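# Lift the bone out of the tray onto the table

## Task

Remove the bone from the tray and set it down on the table top next to the tray, while the apple, the ball and the root all stay inside the tray.

## Robot and tools

Robot: two arms on one table. left_arm carries a left hand and is based at about (+0.028, +0.292, +0.012) m; right_arm carries a right hand and is based at about (+0.049, -0.374, +0.042) m. Both bases are essentially unrotated. A camera stand sits behind the arms. Objects may occasionally get a brief push from outside.

Frames. Scene frame: origin at table-top height halfway between the nominal bases, +x out over the table, +y toward the left_arm side, +z up. Arm names do not match image sides. Each arm's reported hand position, orientation (quat wxyz), velocities and its wrist camera's pose are in that arm's own base frame; cam_high and the table are in the scene frame. The hand point rides 0.15 m out from the wrist face and 0.05 m in front of the palm. Its +z runs along the straightened fingers, +y out of the palm, +x across the palm away from the thumb on the right hand (toward the thumb on the left hand). Straight fingertips extend 0.06-0.07 m past the point and sit 0.06 m behind it along -y. A wrist bracket on the little-finger side can strike things.

The 28-number row (all values in [-1, 1], both arms always present): left_arm dx, dy, dz, rx, ry, rz; left hand six motor numbers; left force_limit; left speed; then the same fourteen for right_arm. The six pose numbers are an offset, not a pose: they are measured along that arm's base axes from its Hand target as it stood when the action (or move) began, with rotation about that target's position. 1.0 equals 0.6 m of travel or 180 degrees; rx, ry, rz form one rotation vector. Every row of one action counts from the same start, and a new action starts from the updated Hand target, so repeating an offset moves further. Six zeros re-request the current Hand target. Over-long translations are shortened along their line.

Hand motor numbers are absolute targets, in this order: thumb_turn (-1 beside palm, +1 opposite the fingers), thumb_bend, index, middle, ring, little (-1 straight, +1 curled). Alternatively put grasp numbers a, b, c in the first three places and exactly 0 in the last three: a curls index and middle and bends the thumb, b curls ring and little, c swings the thumb in front; (0,0,0) is the fully open hand. force_limit maps -1..+1 to roughly 0..10 N at the fingertip (0..15 N for the two thumb motors). speed rises linearly from near zero at -1 to full at +0.48 and stays full above; full travel takes 0.49 s. For a soft grip close at speed -0.94 or lower. There is no 'unchanged' value: to keep a hand as it is, resend the last eight numbers actually sent to it (if none were sent yet, its hand_measured plus hand_force_limit and hand_speed). With thumb turned in, the hand can grasp objects about 0.035-0.065 m thick.

Tools.
execute_actions(actions, cameras): actions is a list of up to 15 actions; each action is a list of up to 15 rows, one per 1/30 s step; a shorter action repeats its last row to fill 15 steps. An empty actions list returns images of all cameras. cameras: list of names, ["all"], [] or null.
move(target, speed, blend, blocking, cameras): target is one 28-number row or a list of up to 15 rows; every row's offsets count from the same starting Hand targets, not from the previous row. Straight-line paths, ending together, at least 0.5 s, cut off at 10 s. speed is the path's top speed in m/s, 0.002 to 4.3 (default 0.25), one value or one per target; turning is capped at twice that in rad/s. blend in metres rounds corners (0 = stop at each target). blocking=false returns after about 0.5 s while motion continues. Paths ignore obstacles and the other arm; do not route near an arm's own base.
wait(seconds 0-10, cameras); stop(cameras) brakes a running move; zoom_image(camera: cam_high, cam_left_wrist or cam_right_wrist; region [x0, y0, x1, y1] pixels from the top-left, at most 504 by 504) enlarges part of the newest image; show_instructions shows the reference pages; finished_scene(scene 1) ends the scene permanently.

Results give per arm end_effector_position (m), end_effector_quat_wxyz, Hand target (the last commanded pose after clipping; next offsets count from it), joint positions, velocities and torques, motor temperatures, and per hand hand_measured, hand_stopped_by (moving, target, force, stalled, fault), hand_load_n (fingertip load in N, positive when the finger is pushed open; about 0 usually means nothing is held), hand_force_limit, hand_speed. execute_actions also lists positions at some steps. move adds a 'move:' line: done, off_target, moving, held or fault, plus limits=paced (pose clipped) or limits=held (steps withheld).

Behaviour to expect: the arm tracks loosely and often rests 1-3 cm (sometimes 5 cm) short, usually low; send the remaining distance as a new offset. Orientation is clipped to 40 degrees from the current one each step. Cameras are 896x504; cam_high is fixed, wrist cameras follow their hands and may lag.

Avoid: dropping the bone or letting anything leave the table; disturbing the apple, ball or root; fast contacts, hard presses or hitting fixed objects; any contact or press between the two arms or hands; overloading fingers; long stretched or straining holds (motors heat, MOTOR HOT appears at 85 °C and at 100 °C the arm goes limp for 30-60 s). An arm pressing on something keeps pushing until commanded back past its hand point. The result must remain in place after finishing.

Each tool is called after "Call:" as a command line: name --argument value for each argument, lists and objects as JSON in quotes; but a table of rows of numbers goes row by row, as --pt "numbers of a row", without its own name.

Reference images:

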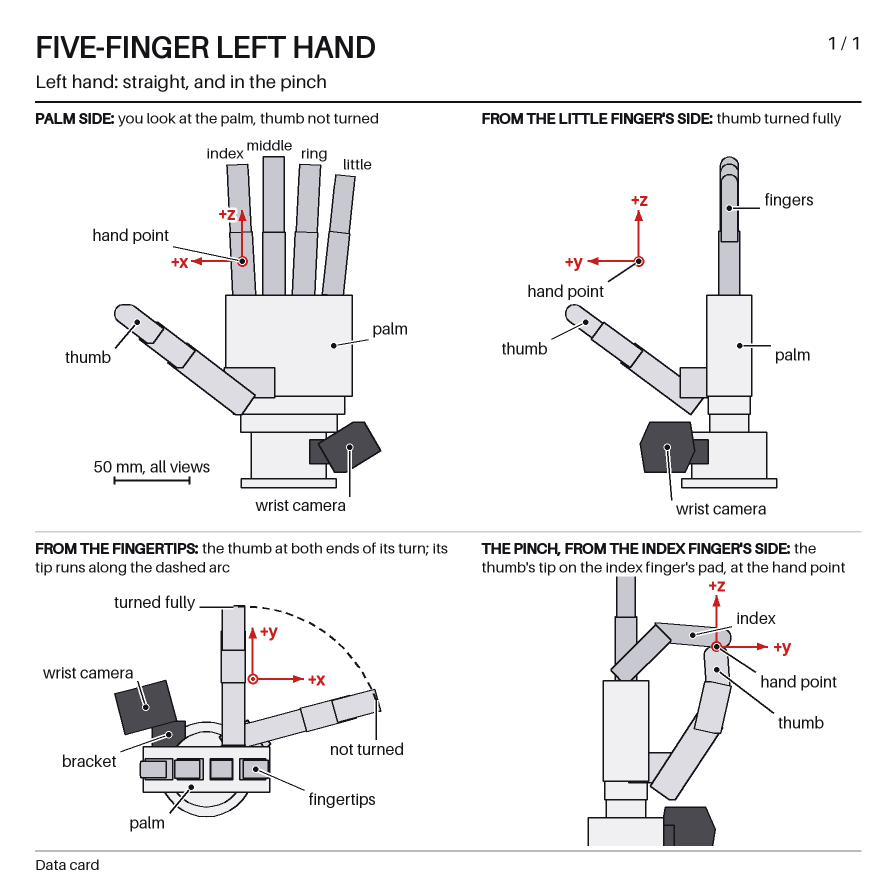

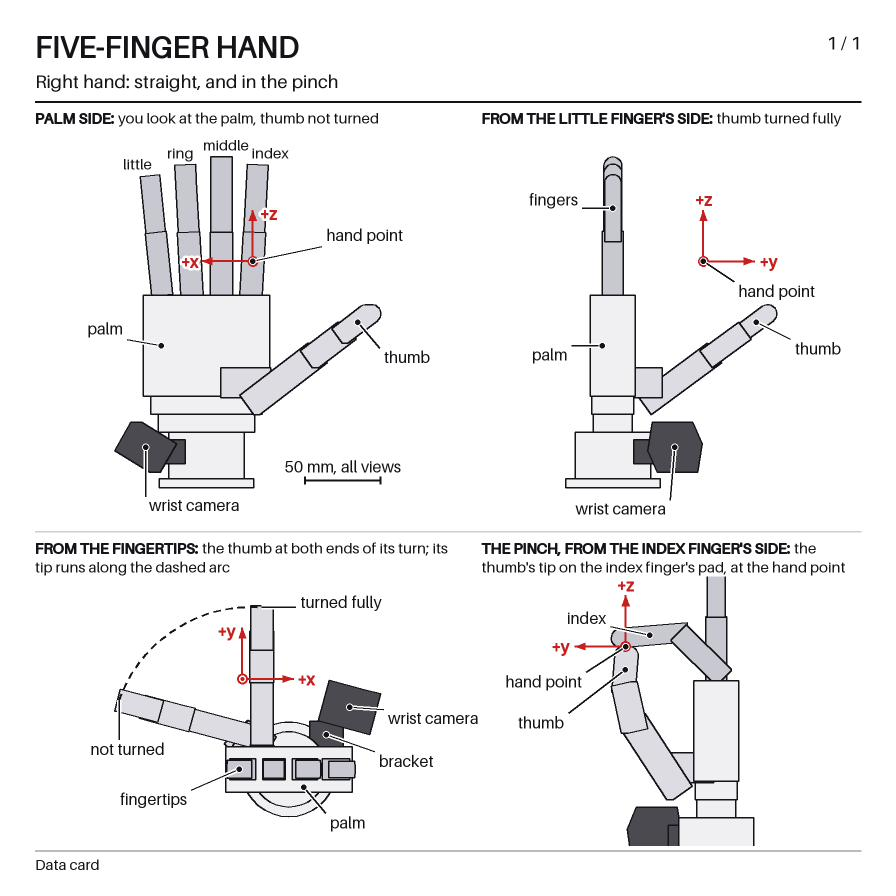

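## Session

Call:
execute_actions --actions '[]'

Scene clock: 0.00 s.
left_arm: end_effector_position=(+0.6548, -0.2879, +0.1104) hand_measured=(-1.000, -1.000, -1.000, -1.000, -1.000, -1.000) hand_load_n=(+0.0, +0.0, +0.0, +0.0, +0.0, +0.0) hand_stopped_by=(target, target, target, target, target, target) hand_force_limit=0.00 hand_speed=-0.80 end_effector_quat_wxyz=(+0.604, +0.204, +0.696, -0.329) | right_arm: end_effector_position=(+0.4081, -0.0739, +0.1401) hand_measured=(-1.000, -1.000, -1.000, -1.000, -1.000, -1.000) hand_load_n=(+0.0, +0.0, +0.0, +0.0, +0.0, +0.0) hand_stopped_by=(target, target, target, target, target, target) hand_force_limit=0.00 hand_speed=-0.80 end_effector_quat_wxyz=(+0.337, -0.342, +0.628, -0.613)
Joint positions: left_arm=[-0.373 1.896 0.994 0.844 0.41 1.38] | right_arm=[0.02 1.093 0.225 0.842 0.589 0.018]
Joint velocities: within noise
Joint torques (N m): no reading
Motor temperatures (°C): left_arm=[34 29 34 27 32 28] | right_arm=[31 28 31 28 32 30]
Heat: left arm: hottest waist 34 °C; right arm: hottest wrist yaw 32 °C.
Hand target: left_arm +0.6613, -0.2904, +0.1209; +0.613, +0.205, +0.688, -0.330 | right_arm +0.4159, -0.0737, +0.1528; +0.346, -0.333, +0.623, -0.618

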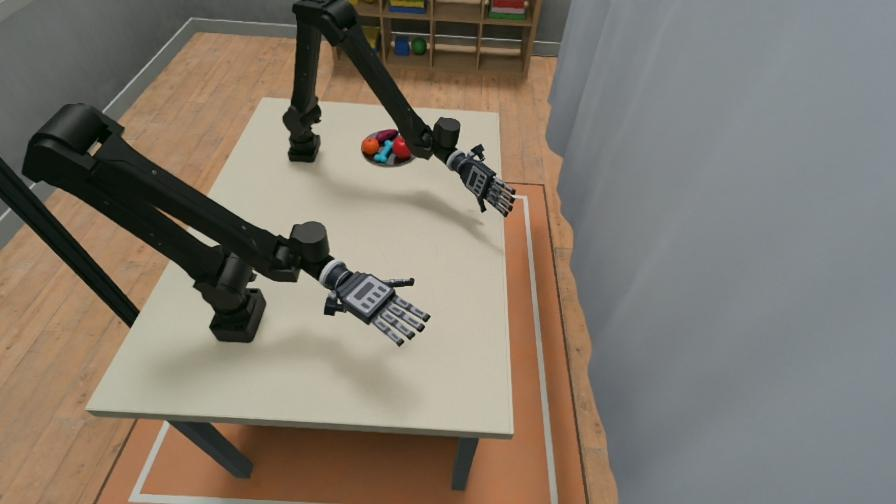

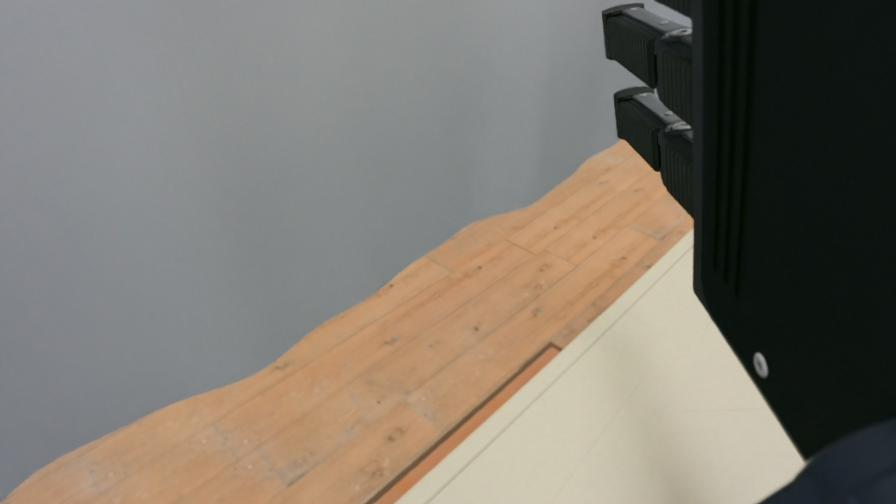

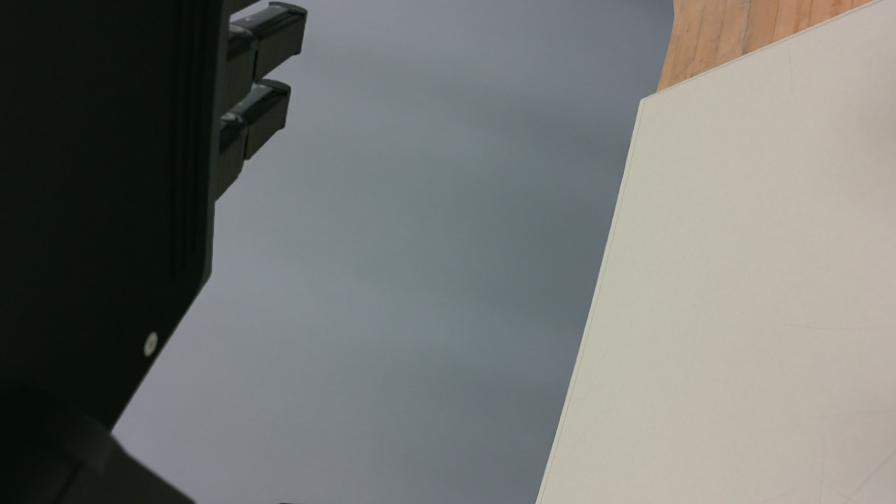

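Call:
zoom_image --camera "cam_high" --region '[330, 100, 450, 190]'

Call:
zoom_image --camera "cam_high" --region '[240, 0, 540, 230]'

Scaled by 4.200 from the camera's 896x504 image, which has a finer 1280x720 frame.

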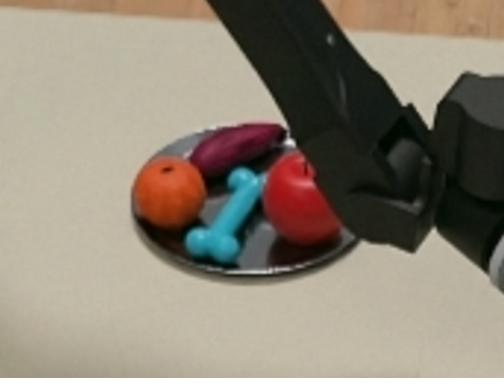

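Scaled by 1.680 from the camera's 896x504 image, which has a finer 1280x720 frame.

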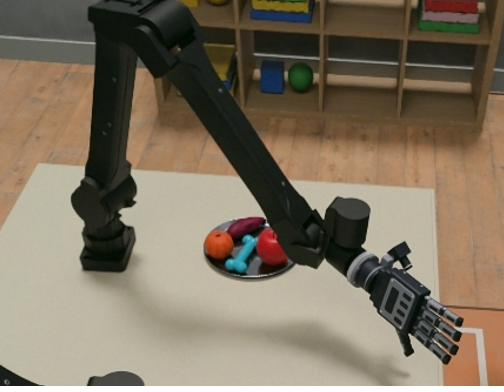

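Call:
move --pt "0.067 0.567 0.267 0 0 0.155 -1 -1 -1 -1 -1 -1 0 -0.8 0 0 0.25 0 0 0 -1 -1 -1 -1 -1 -1 0 -0.8" --speed 0.35

Scene clock: 56.90 s.
left_arm: end_effector_position=(+0.6895, +0.0495, +0.2532) hand_measured=(-1.000, -1.000, -1.000, -1.000, -1.000, -1.000) hand_load_n=(+0.0, +0.0, +0.0, +0.0, +0.0, +0.0) hand_stopped_by=(target, target, target, target, target, target) hand_force_limit=0.00 hand_speed=-0.80 end_effector_quat_wxyz=(+0.660, +0.027, +0.731, -0.174) | right_arm: end_effector_position=(+0.4043, -0.0743, +0.2641) hand_measured=(-1.000, -1.000, -1.000, -1.000, -1.000, -1.000) hand_load_n=(-0.5, +0.0, +0.0, +0.0, +0.0, +0.0) hand_stopped_by=(target, target, target, target, target, target) hand_force_limit=0.00 hand_speed=-0.80 end_effector_quat_wxyz=(+0.328, -0.350, +0.632, -0.609)
Joint positions: left_arm=[0.113 1.576 1.045 0.456 0.406 1.38] | right_arm=[0.02 0.724 0.472 0.2 0.591 0.018]
Joint torques (N m): left_arm=[1.9 -14.68 14.22 2.29 0.02 -0.06] | right_arm=[-0.32 -1.96 15.19 1.63 0.05 0.08]
Heat: left arm: hottest elbow 38 °C; right arm: hottest elbow 33 °C.
Hand target: left_arm +0.7015, +0.0499, +0.2810; +0.674, +0.033, +0.717, -0.173 | right_arm +0.4158, -0.0737, +0.3027; +0.346, -0.333, +0.623, -0.618
Off the commanded pose: left_arm 0.030 m, 2 deg | right_arm 0.040 m, 3 deg.
move: off_target (left_arm, right_arm)

Call:
move --pt "-0.45 0.838 0 0 0 0.267 -1 -1 -1 -1 -1 -1 0 -0.8 -0.277 0.873 -0.13 0.0263 0.1695 0.2582 1 -0.7 -0.6 -0.7 -1 -1 -0.5 -0.2" --speed 0.35 --cameras '["all"]'

Scene clock: 67.27 s.
left_arm: end_effector_position=(+0.4223, +0.5406, +0.2652) hand_measured=(-1.000, -1.000, -1.000, -1.000, -1.000, -1.000) hand_load_n=(+0.0, +0.0, +0.0, +0.0, +0.0, +0.0) hand_stopped_by=(target, target, target, target, target, target) hand_force_limit=0.00 hand_speed=-0.80 end_effector_quat_wxyz=(+0.679, -0.267, +0.675, +0.112) | right_arm: end_effector_position=(+0.2451, +0.4303, +0.1991) hand_measured=(+1.000, -0.700, -0.600, -0.700, -1.000, -1.000) hand_load_n=(+0.0, +0.0, +0.0, +0.0, +0.0, +0.0) hand_stopped_by=(target, target, target, target, target, target) hand_force_limit=-0.50 hand_speed=-0.20 end_effector_quat_wxyz=(-0.382, +0.692, -0.527, +0.311)
Joint positions: left_arm=[0.95 1.55 1.037 0.456 0.409 1.38] | right_arm=[1.257 1.268 0.99 -0.577 0.819 0.666]
Joint torques (N m): left_arm=[1.9 -12.86 14.56 2.3 -0.19 -0.06] | right_arm=[-0.15 -6.95 14.42 1.03 0.46 0.13]
Motor temperatures (°C): left_arm=[33 32 40 27 31 28] | right_arm=[31 28 35 28 31 30]
Heat: left arm: hottest elbow 40 °C; right arm: hottest elbow 35 °C.
Hand target: left_arm +0.4315, +0.5528, +0.2812; +0.686, -0.262, +0.669, +0.117 | right_arm +0.2496, +0.4501, +0.2248; -0.400, +0.681, -0.534, +0.301
Off the commanded pose: left_arm 0.022 m, 1 deg | right_arm 0.033 m, 3 deg.
move: off_target (left_arm, right_arm)
camera_calibration:
cam_left_wrist: T_world_to_cam=[[0.494411, -0.867312, -0.0576958, 0.273596], [-0.548604, -0.259868, -0.794671, 0.576802], [0.674234, 0.424546, -0.604292, -0.240297], [0, 0, 0, 1]] pos_world=[0.343184, 0.489203, 0.328944]
cam_right_wrist: T_world_to_cam=[[-0.402786, -0.436573, -0.804467, 0.444732], [-0.77986, 0.623795, 0.05194, -0.0886879], [0.479147, 0.648293, -0.591722, -0.164907], [0, 0, 0, 1]] pos_world=[0.188982, 0.356389, 0.2648]

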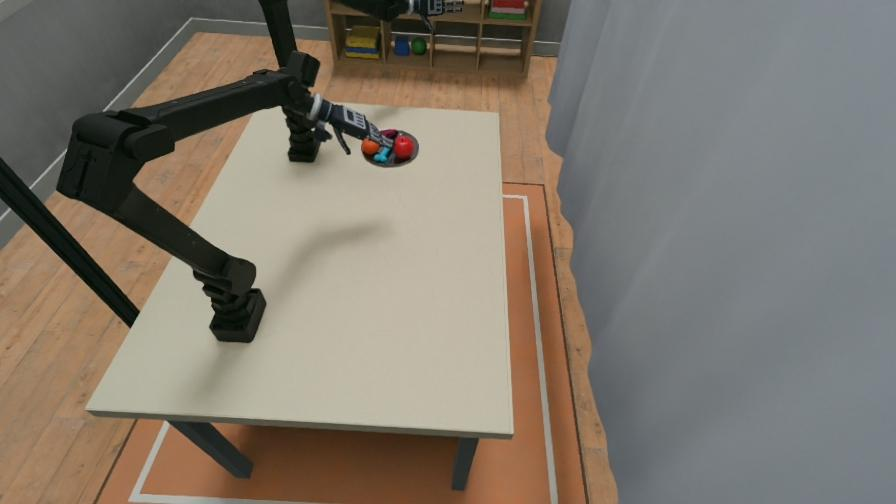

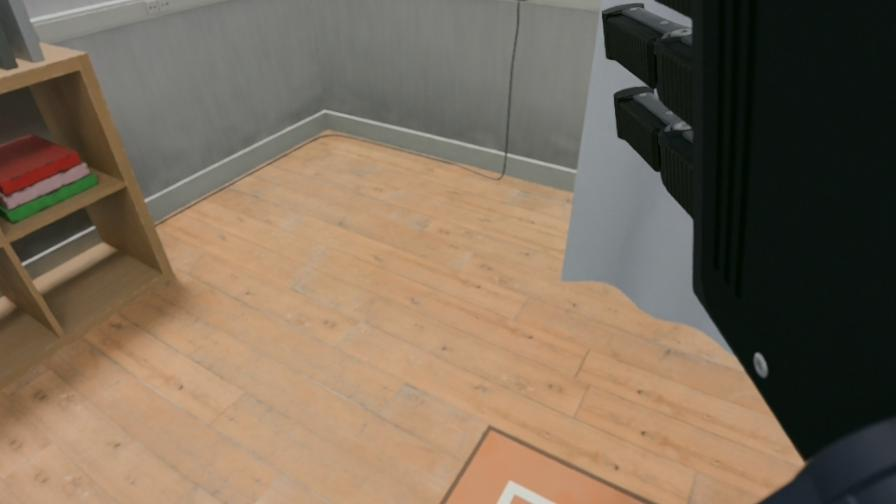

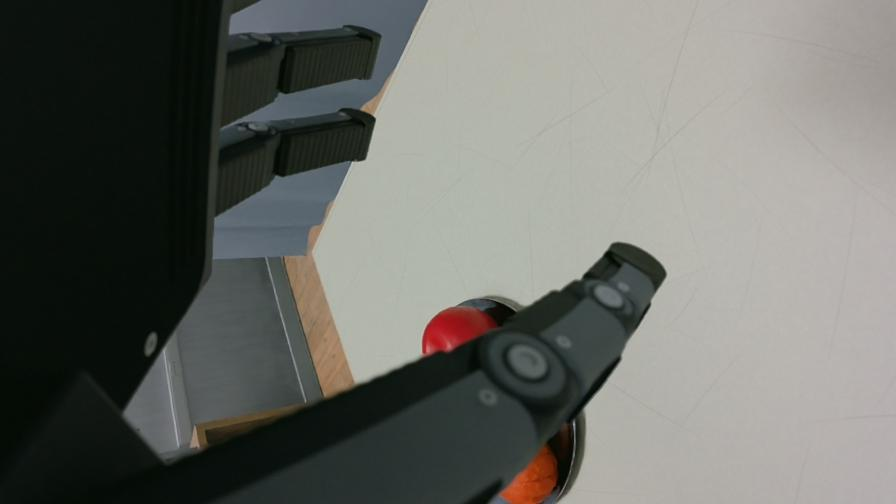

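Call:
zoom_image --camera "cam_high" --region '[340, 105, 440, 180]'

Call:
zoom_image --camera "cam_right_wrist" --region '[392, 200, 896, 504]'

Scaled by 5.040 from the camera's 896x504 image, which has a finer 1280x720 frame.

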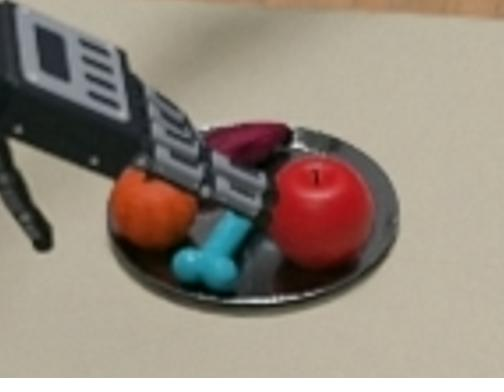

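Scaled by 1.000.

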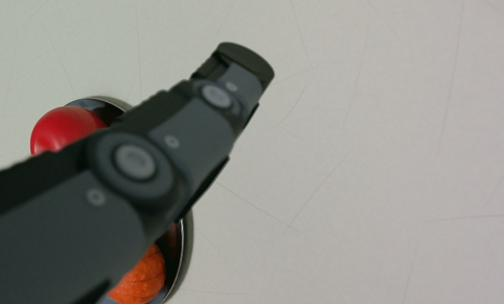

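Call:
move --target '[0,0,0,0,0,0,-1,-1,-1,-1,-1,-1,0,-0.8,-0.008,0.275,-0.151,0.0667,0.0058,-0.1107,1,-0.7,-0.6,-0.7,-1,-1,-0.5,-0.2]' --speed 0.25 --cameras '["cam_high","cam_right_wrist"]'

Scene clock: 86.67 s.
left_arm: end_effector_position=(+0.4224, +0.5406, +0.2649) hand_measured=(-1.000, -1.000, -1.000, -1.000, -1.000, -1.000) hand_load_n=(+0.0, +0.0, +0.0, +0.0, +0.0, +0.0) hand_stopped_by=(target, target, target, target, target, target) hand_force_limit=0.00 hand_speed=-0.80 end_effector_quat_wxyz=(+0.679, -0.267, +0.675, +0.112) | right_arm: end_effector_position=(+0.2446, +0.5941, +0.1156) hand_measured=(+1.000, -0.700, -0.600, -0.700, -1.000, -1.000) hand_load_n=(+0.0, +0.0, +0.0, +0.0, +0.0, +0.0) hand_stopped_by=(target, target, target, target, target, target) hand_force_limit=-0.50 hand_speed=-0.20 end_effector_quat_wxyz=(+0.391, -0.547, +0.670, -0.314)
Joint positions: left_arm=[0.95 1.551 1.037 0.456 0.409 1.38] | right_arm=[1.388 1.833 1.427 -0.846 1.02 1.411]
Joint torques (N m): left_arm=[1.85 -12.63 14.53 2.32 -0.18 -0.06] | right_arm=[0.32 -13.45 13.11 0.46 0.99 0.14]
Motor temperatures (°C): left_arm=[33 31 46 27 30 28] | right_arm=[31 29 41 28 31 30]
Heat: left arm: hottest elbow 46 °C; right arm: hottest elbow 41 °C.
Hand target: left_arm +0.4315, +0.5528, +0.2813; +0.686, -0.262, +0.669, +0.117 | right_arm +0.2448, +0.6150, +0.1340; +0.406, -0.536, +0.675, -0.303
Off the commanded pose: left_arm 0.022 m, 1 deg | right_arm 0.028 m, 3 deg.
move: off_target (left_arm, right_arm)
camera_calibration:
cam_right_wrist: T_world_to_cam=[[-0.501367, -0.0975077, -0.859723, 0.277971], [-0.520946, 0.827363, 0.209965, -0.389459], [0.69083, 0.553139, -0.465609, -0.330028], [0, 0, 0, 1]] pos_world=[0.164472, 0.53188, 0.167086]
Images, in order (width x height): cam_high 896x504, cam_right_wrist 896x504.

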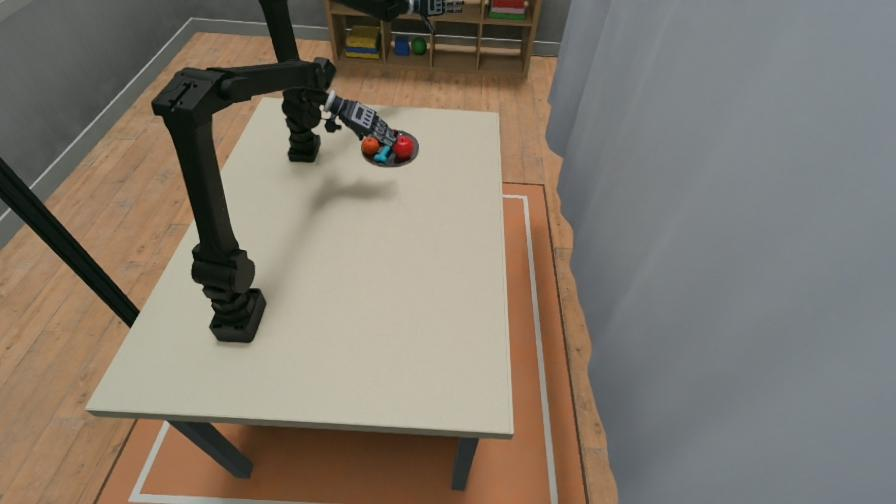

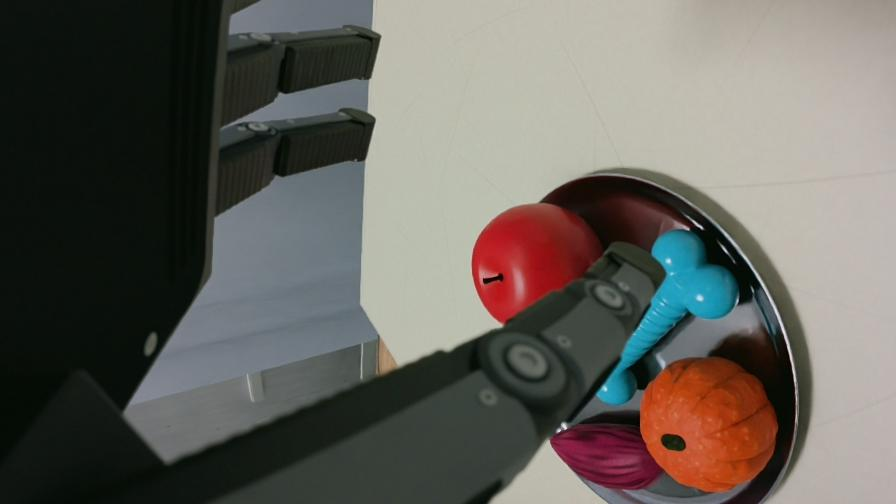

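Call:
zoom_image --camera "cam_high" --region '[250, 30, 450, 190]'

Call:
zoom_image --camera "cam_right_wrist" --region '[440, 150, 840, 504]'

Scaled by 2.520 from the camera's 896x504 image, which has a finer 1280x720 frame.

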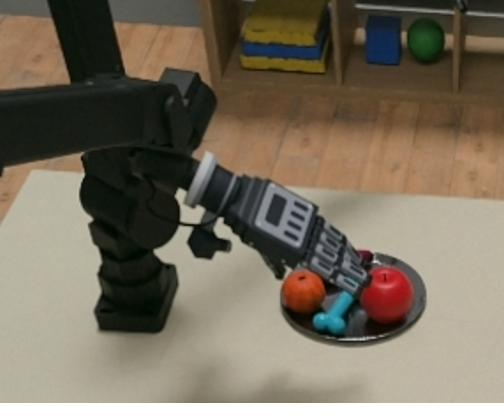

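Scaled by 1.260 from the camera's 896x504 image, which has a finer 1280x720 frame.

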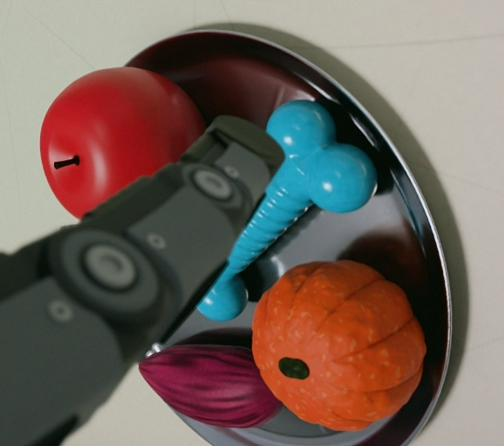

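Call:
move --pt "-0.76 0.247 0 0 0 0.222 -1 -1 -1 -1 -1 -1 0 -0.8 -0.002 0.03 0 0 0 0.0833 1 -0.7 -0.6 -0.7 -1 -1 -0.5 -0.2" --pt "-0.76 0.247 0 0 0 0.222 -1 -1 -1 -1 -1 -1 0 -0.8 -0.004 0.095 -0.132 0 0 0.0833 1 -0.7 -0.6 -0.7 -1 -1 -0.5 -0.2" --speed '[0.4,0.15]' --blend '[0.02,0]' --cameras '["cam_high","cam_right_wrist"]'

Scene clock: 112.20 s.
left_arm: end_effector_position=(-0.0242, +0.6859, +0.2649) hand_measured=(-1.000, -1.000, -1.000, -1.000, -1.000, -1.000) hand_load_n=(+0.0, +0.0, +0.0, +0.0, +0.0, +0.0) hand_stopped_by=(target, target, target, target, target, target) hand_force_limit=0.00 hand_speed=-0.80 end_effector_quat_wxyz=(+0.600, -0.482, +0.543, +0.337) | right_arm: end_effector_position=(+0.2416, +0.6545, +0.0369) hand_measured=(+1.000, -0.700, -0.600, -0.700, -1.000, -1.000) hand_load_n=(+0.0, +0.0, +0.0, +0.0, -0.5, +0.0) hand_stopped_by=(target, target, target, target, target, target) hand_force_limit=-0.50 hand_speed=-0.20 end_effector_quat_wxyz=(-0.423, +0.629, -0.599, +0.258)
Joint positions: left_arm=[1.648 1.552 1.038 0.456 0.409 1.38] | right_arm=[1.371 1.96 1.361 -0.326 0.879 1.01]
Joint torques (N m): left_arm=[1.73 -12.69 14.52 2.32 -0.16 -0.06] | right_arm=[0.09 -15.68 10.45 2.21 0.73 0.01]
Heat: left arm: hottest elbow 50 °C; right arm: hottest elbow 42 °C.
Hand target: left_arm -0.0244, +0.7010, +0.2812; +0.605, -0.474, +0.539, +0.344 | right_arm +0.2423, +0.6721, +0.0549; -0.442, +0.620, -0.600, +0.247
Off the commanded pose: left_arm 0.022 m, 1 deg | right_arm 0.025 m, 3 deg.
move: off_target (left_arm, right_arm)
camera_calibration:
cam_right_wrist: T_world_to_cam=[[-0.473536, -0.220522, -0.852722, 0.288203], [-0.708609, 0.670382, 0.22014, -0.276762], [0.523103, 0.70849, -0.473713, -0.458994], [0, 0, 0, 1]] pos_world=[0.18046, 0.574284, 0.0892513]
Images, in order (width x height): cam_high 896x504, cam_right_wrist 896x504.

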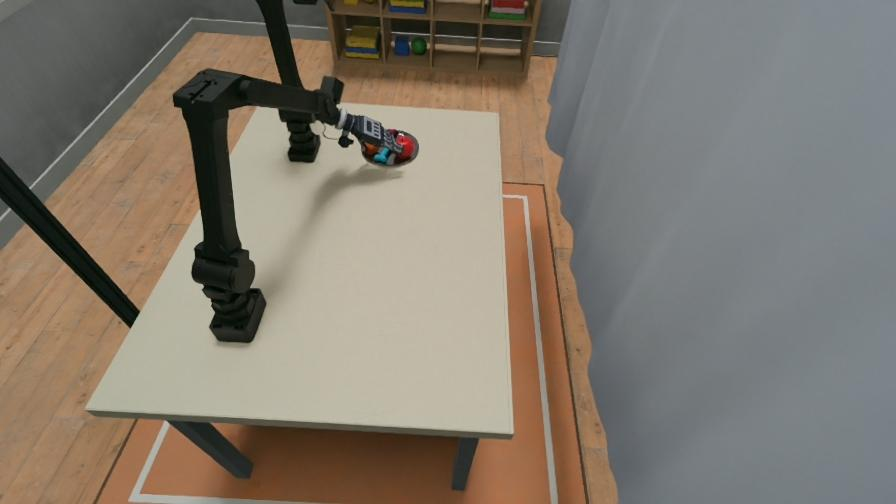

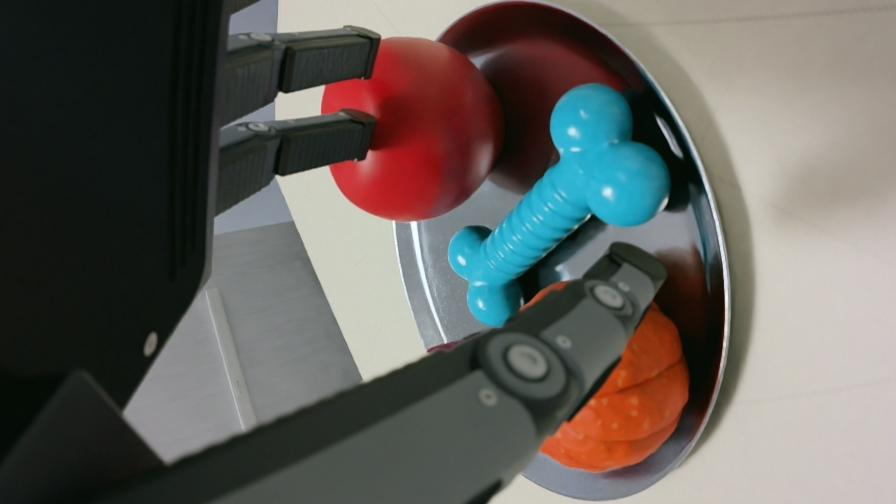

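Call:
move --target '[0,0,0,0,0,0,-1,-1,-1,-1,-1,-1,0,-0.8,0.007,0.005,-0.05,0,0,0,1,-0.7,-0.6,-0.7,-1,-1,-0.5,-0.2]' --speed 0.1 --cameras '["cam_high","cam_right_wrist"]'

Scene clock: 121.13 s.
left_arm: end_effector_position=(-0.0242, +0.6859, +0.2649) hand_measured=(-1.000, -1.000, -1.000, -1.000, -1.000, -1.000) hand_load_n=(+0.0, +0.0, +0.0, +0.0, +0.0, +0.0) hand_stopped_by=(target, target, target, target, target, target) hand_force_limit=0.00 hand_speed=-0.80 end_effector_quat_wxyz=(+0.600, -0.482, +0.543, +0.337) | right_arm: end_effector_position=(+0.2449, +0.6657, +0.0350) hand_measured=(+1.000, -0.700, -0.600, -0.700, -1.000, -1.000) hand_load_n=(+0.0, +0.0, +0.5, +0.5, +0.0, +0.0) hand_stopped_by=(target, target, target, target, target, target) hand_force_limit=-0.50 hand_speed=-0.20 end_effector_quat_wxyz=(-0.442, +0.616, -0.603, +0.248)
Joint positions: left_arm=[1.648 1.552 1.038 0.456 0.409 1.38] | right_arm=[1.371 1.979 1.361 -0.256 0.885 1.009]
Joint torques (N m): left_arm=[1.79 -12.63 14.54 2.3 -0.16 -0.06] | right_arm=[-0.44 -13.22 9.72 1.99 0.26 -0.03]
Heat: left arm: hottest elbow 50 °C; right arm: hottest elbow 42 °C.
Hand target: left_arm -0.0244, +0.7010, +0.2812; +0.605, -0.474, +0.539, +0.344 | right_arm +0.2465, +0.6751, +0.0250; -0.442, +0.620, -0.600, +0.247
Off the commanded pose: left_arm 0.022 m, 1 deg | right_arm 0.014 m, 1 deg.
move: off_target (left_arm, right_arm)
camera_calibration:
cam_right_wrist: T_world_to_cam=[[-0.461584, -0.177589, -0.869139, 0.259647], [-0.709881, 0.661499, 0.241843, -0.276008], [0.531986, 0.728616, -0.431404, -0.486595], [0, 0, 0, 1]] pos_world=[0.182777, 0.583231, 0.0825007]
Images, in order (width x height): cam_high 896x504, cam_right_wrist 896x504.

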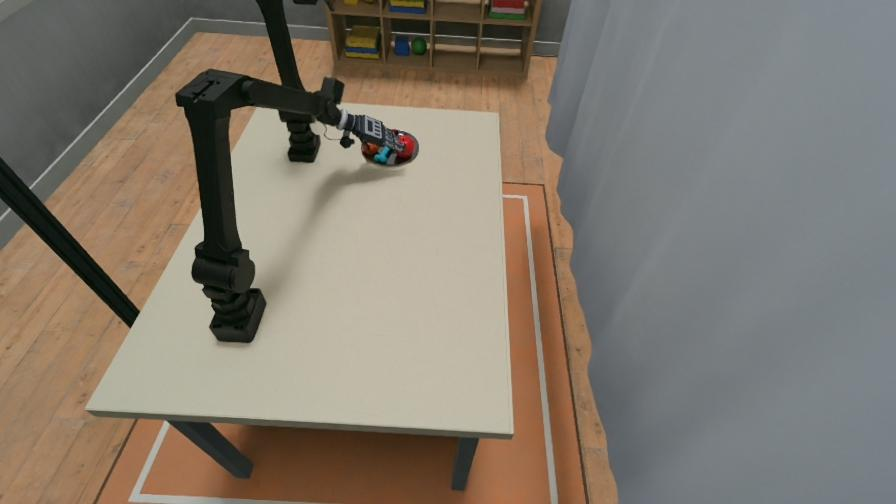

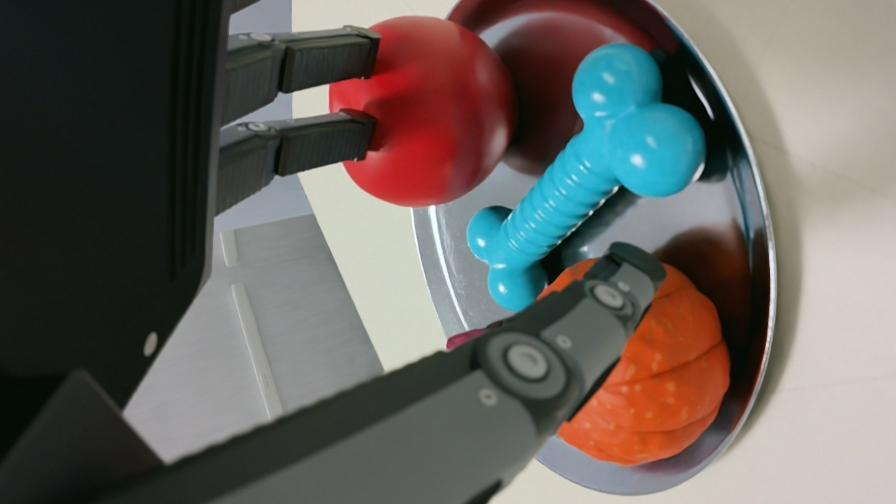

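Call:
move --target '[0,0,0,0,0,0,-1,-1,-1,-1,-1,-1,0,-0.8,0,0,0.067,0,0,0,1,-0.7,-0.34,-0.34,-1,-1,-0.5,-0.2]' --speed 0.1 --cameras '["cam_right_wrist"]'

Scene clock: 125.90 s.
left_arm: end_effector_position=(-0.0242, +0.6859, +0.2649) hand_measured=(-1.000, -1.000, -1.000, -1.000, -1.000, -1.000) hand_load_n=(+0.0, +0.0, +0.0, +0.0, +0.0, +0.0) hand_stopped_by=(target, target, target, target, target, target) hand_force_limit=0.00 hand_speed=-0.80 end_effector_quat_wxyz=(+0.600, -0.482, +0.543, +0.337) | right_arm: end_effector_position=(+0.2418, +0.6550, +0.0286) hand_measured=(+1.000, -0.700, -0.340, -0.634, -1.000, -1.000) hand_load_n=(+0.0, +0.0, +0.0, +0.0, +0.0, +0.0) hand_stopped_by=(target, target, target, force, target, target) hand_force_limit=-0.50 hand_speed=-0.20 end_effector_quat_wxyz=(-0.421, +0.631, -0.597, +0.260)
Joint positions: left_arm=[1.648 1.552 1.038 0.456 0.409 1.38] | right_arm=[1.371 1.974 1.361 -0.315 0.88 1.004]
Joint torques (N m): left_arm=[1.79 -12.63 14.53 2.33 -0.16 -0.06] | right_arm=[-0.44 -17.26 11.86 0.9 0.54 -0.01]
Heat: left arm: hottest elbow 50 °C; right arm: hottest elbow 42 °C.
Hand target: left_arm -0.0244, +0.7010, +0.2812; +0.605, -0.474, +0.539, +0.344 | right_arm +0.2465, +0.6751, +0.0652; -0.442, +0.620, -0.600, +0.247
Off the commanded pose: left_arm 0.022 m, 1 deg | right_arm 0.042 m, 3 deg.
move: off_target (left_arm, right_arm)
camera_calibration:
cam_right_wrist: T_world_to_cam=[[-0.471978, -0.22885, -0.85139, 0.286378], [-0.71076, 0.670127, 0.213892, -0.274205], [0.52159, 0.706086, -0.478943, -0.461263], [0, 0, 0, 1]] pos_world=[0.18086, 0.574981, 0.0815515]
Images, in order (width x height): cam_right_wrist 896x504.

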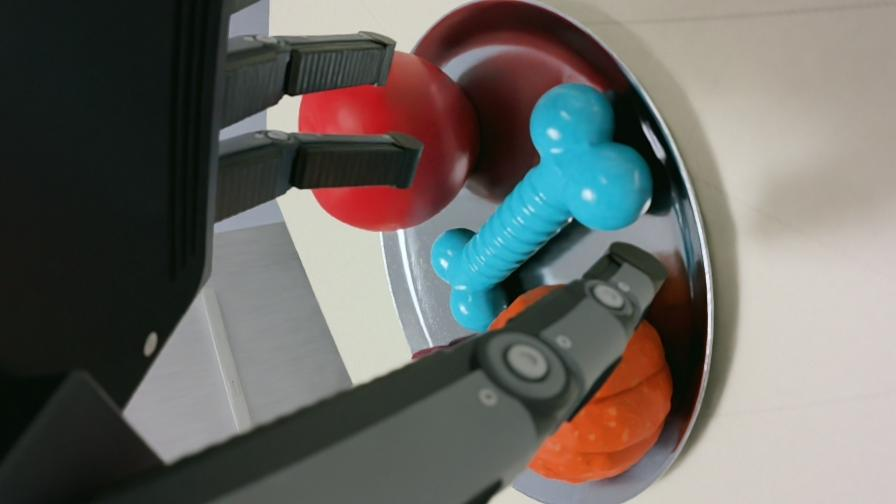

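Call:
move --target '[0,0,0,0,0,0,-1,-1,-1,-1,-1,-1,0,-0.8,-0.005,0.003,-0.067,0,0,0,1,-0.7,-0.34,-0.38,-1,-1,-0.5,-0.2]' --speed 0.1 --cameras '["cam_right_wrist"]'

Scene clock: 132.67 s.
left_arm: end_effector_position=(-0.0242, +0.6859, +0.2649) hand_measured=(-1.000, -1.000, -1.000, -1.000, -1.000, -1.000) hand_load_n=(+0.0, +0.0, +0.0, +0.0, +0.0, +0.0) hand_stopped_by=(target, target, target, target, target, target) hand_force_limit=0.00 hand_speed=-0.80 end_effector_quat_wxyz=(+0.600, -0.482, +0.543, +0.337) | right_arm: end_effector_position=(+0.2430, +0.6609, +0.0147) hand_measured=(+1.000, -0.700, -0.340, -0.380, -1.000, -1.000) hand_load_n=(+0.0, +0.0, +0.0, +0.0, +0.0, +0.0) hand_stopped_by=(target, target, target, target, target, target) hand_force_limit=-0.50 hand_speed=-0.20 end_effector_quat_wxyz=(-0.427, +0.628, -0.598, +0.256)
Joint positions: left_arm=[1.648 1.552 1.038 0.456 0.409 1.38] | right_arm=[1.371 2.005 1.361 -0.268 0.88 1.004]
Joint torques (N m): left_arm=[1.73 -12.75 14.54 2.32 -0.16 -0.06] | right_arm=[0.09 -15.15 10 2.14 0.68 0.06]
Heat: left arm: hottest elbow 50 °C; right arm: hottest elbow 42 °C.
Hand target: left_arm -0.0244, +0.7010, +0.2812; +0.605, -0.474, +0.539, +0.344 | right_arm +0.2435, +0.6769, +0.0249; -0.442, +0.620, -0.600, +0.247
Off the commanded pose: left_arm 0.022 m, 1 deg | right_arm 0.019 m, 2 deg.
move: off_target (left_arm, right_arm)
camera_calibration:
cam_right_wrist: T_world_to_cam=[[-0.469355, -0.215747, -0.856247, 0.267273], [-0.711426, 0.666788, 0.221961, -0.272195], [0.523048, 0.713335, -0.466448, -0.478092], [0, 0, 0, 1]] pos_world=[0.181864, 0.580199, 0.0662632]
Images, in order (width x height): cam_right_wrist 896x504.

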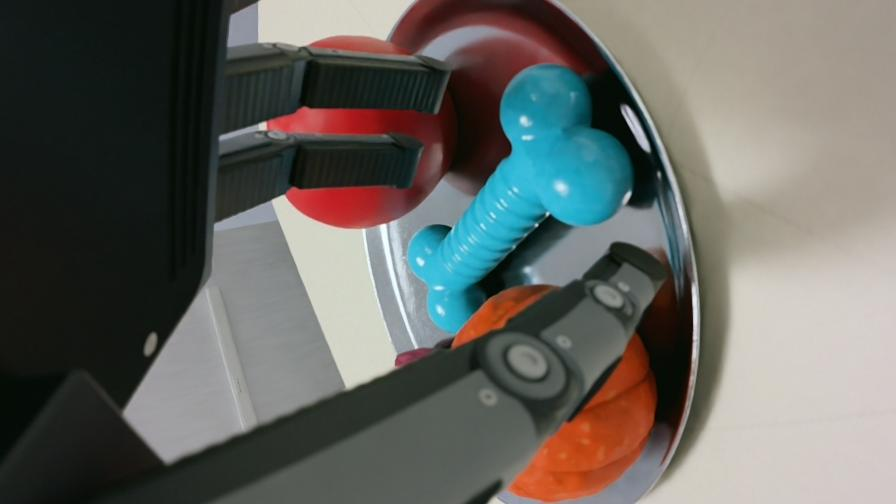

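Call:
move --target '[0,0,0,0,0,0,-1,-1,-1,-1,-1,-1,0,-0.8,-0.001,-0.003,-0.04,0,0,0,1,-0.7,-0.34,-0.38,-1,-1,-0.5,-0.2]' --speed 0.08 --cameras '["cam_right_wrist","cam_high"]'

Scene clock: 136.40 s.
left_arm: end_effector_position=(-0.0242, +0.6859, +0.2649) hand_measured=(-1.000, -1.000, -1.000, -1.000, -1.000, -1.000) hand_load_n=(+0.0, +0.0, +0.0, +0.0, +0.0, +0.0) hand_stopped_by=(target, target, target, target, target, target) hand_force_limit=0.00 hand_speed=-0.80 end_effector_quat_wxyz=(+0.600, -0.482, +0.543, +0.337) | right_arm: end_effector_position=(+0.2443, +0.6673, +0.0006) hand_measured=(+1.000, -0.700, -0.340, -0.380, -1.000, -1.000) hand_load_n=(+0.0, +0.0, +0.0, +0.0, +0.5, +0.0) hand_stopped_by=(target, target, target, target, target, target) hand_force_limit=-0.50 hand_speed=-0.20 end_effector_quat_wxyz=(-0.434, +0.623, -0.600, +0.252)
Joint positions: left_arm=[1.648 1.552 1.038 0.456 0.409 1.38] | right_arm=[1.371 2.037 1.361 -0.216 0.88 1.004]
Joint torques (N m): left_arm=[1.79 -12.75 14.54 2.3 -0.16 -0.06] | right_arm=[-0.09 -15.33 8.34 2.15 0.68 0.07]
Heat: left arm: hottest elbow 50 °C; right arm: hottest elbow 42 °C.
Hand target: left_arm -0.0244, +0.7010, +0.2812; +0.605, -0.474, +0.539, +0.344 | right_arm +0.2429, +0.6751, +0.0009; -0.442, +0.620, -0.600, +0.247
Off the commanded pose: left_arm 0.022 m, 1 deg | right_arm 0.008 m, 1 deg.
move: off_target (left_arm)
camera_calibration:
cam_right_wrist: T_world_to_cam=[[-0.465915, -0.199055, -0.862149, 0.245146], [-0.712365, 0.662336, 0.232048, -0.269139], [0.524842, 0.722279, -0.450392, -0.496294], [0, 0, 0, 1]] pos_world=[0.182968, 0.585521, 0.0502787]
Images, in order (width x height): cam_high 896x504, cam_right_wrist 896x504.

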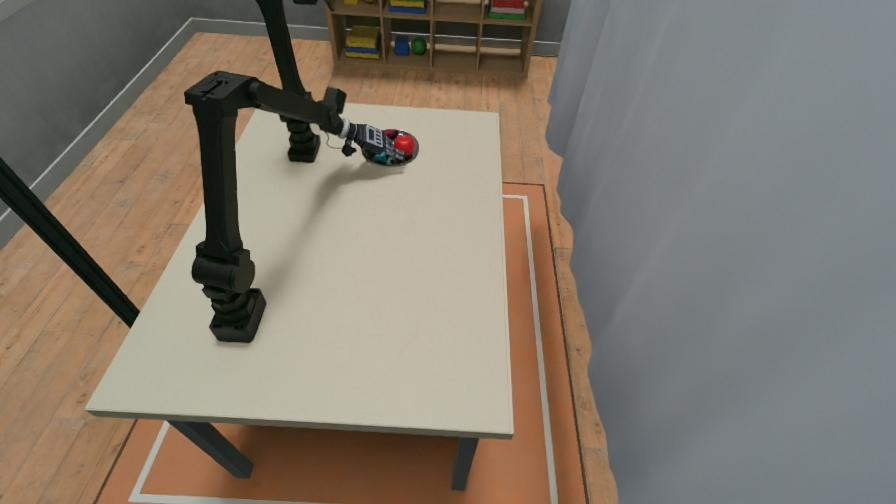

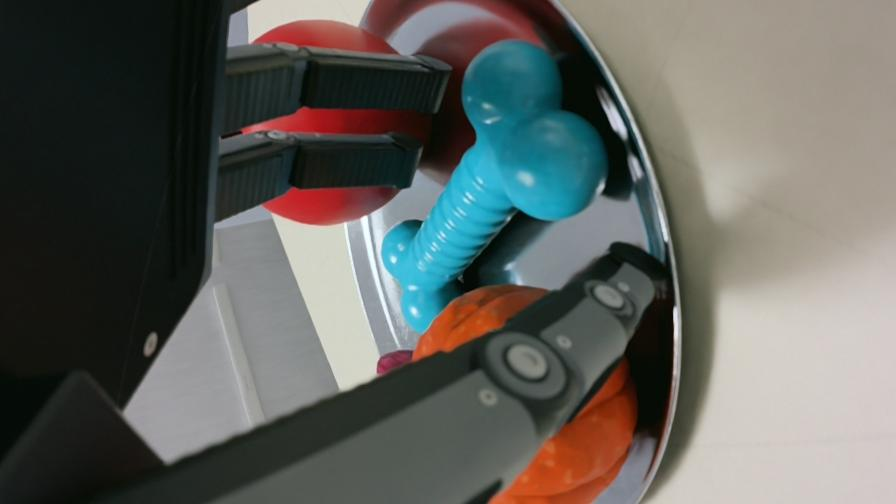

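Call:
move --target '[0,0,0,0,0,0,-1,-1,-1,-1,-1,-1,0,-0.8,-0.002,-0.033,-0.027,0,0,0,1,-0.7,-0.34,-0.38,-1,-1,-0.5,-0.2]' --speed 0.08 --cameras '["cam_right_wrist"]'

Scene clock: 143.57 s.
left_arm: end_effector_position=(-0.0242, +0.6859, +0.2649) hand_measured=(-1.000, -1.000, -1.000, -1.000, -1.000, -1.000) hand_load_n=(+0.0, +0.0, -0.5, +0.0, -0.5, +0.0) hand_stopped_by=(target, target, target, target, target, target) hand_force_limit=0.00 hand_speed=-0.80 end_effector_quat_wxyz=(+0.600, -0.482, +0.543, +0.337) | right_arm: end_effector_position=(+0.2445, +0.6664, -0.0031) hand_measured=(+1.000, -0.700, -0.340, -0.380, -1.000, -1.000) hand_load_n=(+1.5, -2.5, -0.5, +0.0, +0.0, +0.0) hand_stopped_by=(target, target, target, target, target, target) hand_force_limit=-0.50 hand_speed=-0.20 end_effector_quat_wxyz=(-0.452, +0.610, -0.605, +0.241)
Joint positions: left_arm=[1.648 1.552 1.038 0.456 0.409 1.38] | right_arm=[1.371 2.036 1.319 -0.127 0.882 1.007]
Joint torques (N m): left_arm=[1.79 -12.57 14.54 2.35 -0.16 -0.06] | right_arm=[-0.38 -15.79 5.24 1.4 0.42 -0.01]
Heat: left arm: hottest elbow 50 °C; right arm: hottest elbow 42 °C.
Hand target: left_arm -0.0244, +0.7010, +0.2812; +0.605, -0.474, +0.539, +0.344 | right_arm +0.2417, +0.6554, -0.0151; -0.442, +0.620, -0.600, +0.247
Off the commanded pose: left_arm 0.022 m, 1 deg | right_arm 0.017 m, 2 deg.
move: off_target (left_arm, right_arm)
camera_calibration:
cam_right_wrist: T_world_to_cam=[[-0.457281, -0.154493, -0.8758, 0.210013], [-0.712975, 0.652317, 0.257195, -0.260677], [0.531564, 0.742034, -0.408442, -0.512077], [0, 0, 0, 1]] pos_world=[0.182381, 0.582469, 0.0418209]
Images, in order (width x height): cam_right_wrist 896x504.

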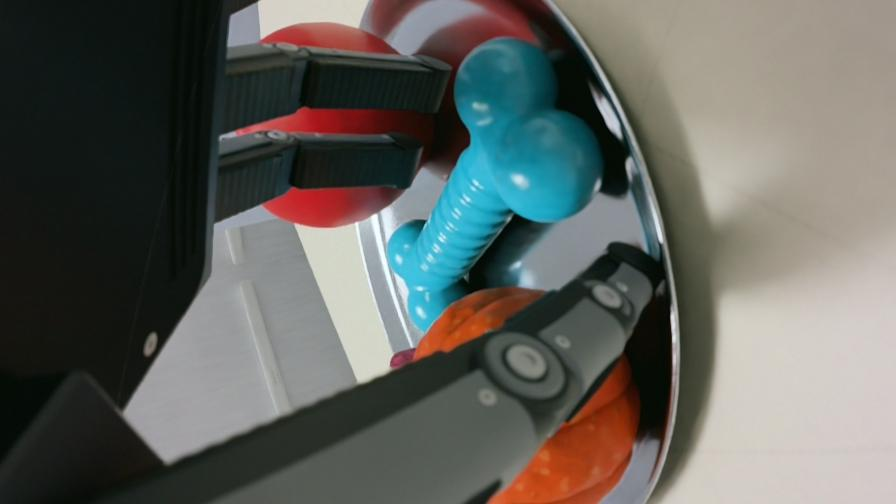

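Call:
move --target '[0,0,0,0,0,0,-1,-1,-1,-1,-1,-1,0,-0.8,-0.004,-0.012,0.005,0,0,0,1,-0.52,-0.34,-0.38,-1,-1,-0.5,-0.3]' --speed 0.05 --cameras '["cam_right_wrist"]'

Scene clock: 151.20 s.
left_arm: end_effector_position=(-0.0242, +0.6859, +0.2649) hand_measured=(-1.000, -1.000, -1.000, -1.000, -1.000, -1.000) hand_load_n=(+0.0, +0.0, +0.0, -0.5, +0.0, +0.0) hand_stopped_by=(target, target, target, target, target, target) hand_force_limit=0.00 hand_speed=-0.80 end_effector_quat_wxyz=(+0.600, -0.482, +0.543, +0.337) | right_arm: end_effector_position=(+0.2423, +0.6559, -0.0084) hand_measured=(+1.000, -0.520, -0.340, -0.380, -1.000, -1.000) hand_load_n=(+2.0, -2.0, +0.0, +0.5, +0.0, +0.0) hand_stopped_by=(target, target, target, target, target, target) hand_force_limit=-0.50 hand_speed=-0.30 end_effector_quat_wxyz=(-0.447, +0.613, -0.604, +0.244)
Joint positions: left_arm=[1.648 1.552 1.038 0.456 0.409 1.38] | right_arm=[1.371 2.026 1.291 -0.126 0.882 1.01]
Joint torques (N m): left_arm=[1.9 -12.69 14.54 2.3 -0.15 -0.06] | right_arm=[-0.21 -16.26 5.37 1.57 0.49 -0.02]
Heat: left arm: hottest elbow 50 °C; right arm: hottest elbow 40 °C.
Hand target: left_arm -0.0244, +0.7010, +0.2812; +0.605, -0.474, +0.539, +0.344 | right_arm +0.2393, +0.6481, -0.0123; -0.442, +0.620, -0.600, +0.247
Off the commanded pose: left_arm 0.022 m, 1 deg | right_arm 0.009 m, 1 deg.
move: off_target (left_arm)
camera_calibration:
cam_right_wrist: T_world_to_cam=[[-0.4613, -0.166027, -0.871572, 0.211424], [-0.711084, 0.656677, 0.251266, -0.257399], [0.530624, 0.73567, -0.420984, -0.501068], [0, 0, 0, 1]] pos_world=[0.180377, 0.572751, 0.0380055]
Images, in order (width x height): cam_right_wrist 896x504.

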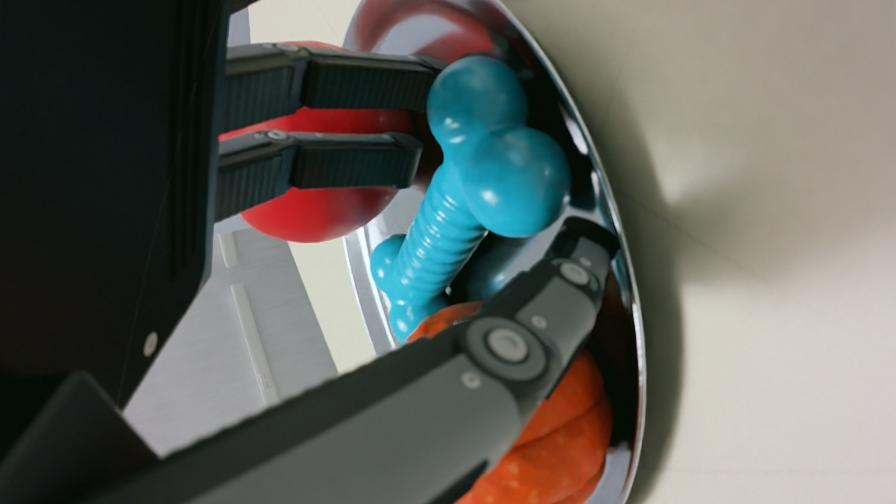

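Call:
move --target '[0,0,0,0,0,0,-1,-1,-1,-1,-1,-1,0,-0.8,0.003,0.007,-0.008,0,0,0,1,-0.40,-0.34,-0.38,-1,-1,-0.5,-0.5]' --speed 0.05 --cameras '["cam_right_wrist"]'

Scene clock: 159.17 s.
left_arm: end_effector_position=(-0.0242, +0.6859, +0.2649) hand_measured=(-1.000, -1.000, -1.000, -1.000, -1.000, -1.000) hand_load_n=(+0.0, +0.0, +0.0, +0.0, +0.0, +0.0) hand_stopped_by=(target, target, target, target, target, target) hand_force_limit=0.00 hand_speed=-0.80 end_effector_quat_wxyz=(+0.600, -0.482, +0.543, +0.337) | right_arm: end_effector_position=(+0.2420, +0.6543, -0.0101) hand_measured=(+1.000, -0.400, -0.340, -0.380, -1.000, -1.000) hand_load_n=(+0.0, +0.0, +0.0, +1.0, +0.0, -0.5) hand_stopped_by=(target, target, target, target, target, target) hand_force_limit=-0.50 hand_speed=-0.50 end_effector_quat_wxyz=(-0.445, +0.614, -0.604, +0.245)
Joint positions: left_arm=[1.648 1.552 1.038 0.456 0.409 1.38] | right_arm=[1.371 2.026 1.288 -0.126 0.882 1.01]
Joint torques (N m): left_arm=[1.85 -12.63 14.49 2.29 -0.15 -0.06] | right_arm=[-0.32 -14.97 6.75 1.76 0.45 -0.04]
Motor temperatures (°C): left_arm=[33 31 51 27 30 27] | right_arm=[31 31 39 28 31 30]
Heat: left arm: hottest elbow 51 °C; right arm: hottest elbow 39 °C.
Hand target: left_arm -0.0244, +0.7010, +0.2812; +0.605, -0.474, +0.539, +0.344 | right_arm +0.2411, +0.6523, -0.0171; -0.442, +0.620, -0.600, +0.247
Off the commanded pose: left_arm 0.022 m, 1 deg | right_arm 0.007 m, 1 deg.
move: off_target (left_arm)
camera_calibration:
cam_right_wrist: T_world_to_cam=[[-0.461977, -0.169293, -0.870584, 0.211851], [-0.71089, 0.657614, 0.249357, -0.256798], [0.530294, 0.734087, -0.424151, -0.499271], [0, 0, 0, 1]] pos_world=[0.180076, 0.571247, 0.0367023]
Images, in order (width x height): cam_right_wrist 896x504.

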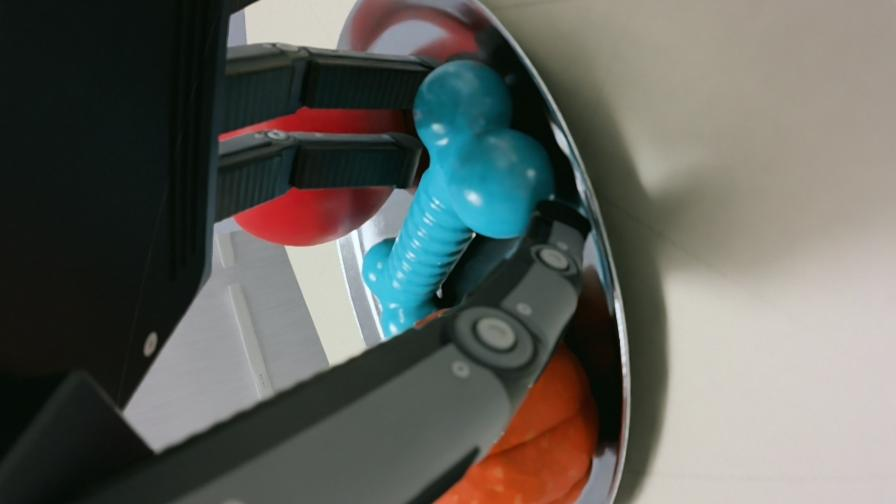

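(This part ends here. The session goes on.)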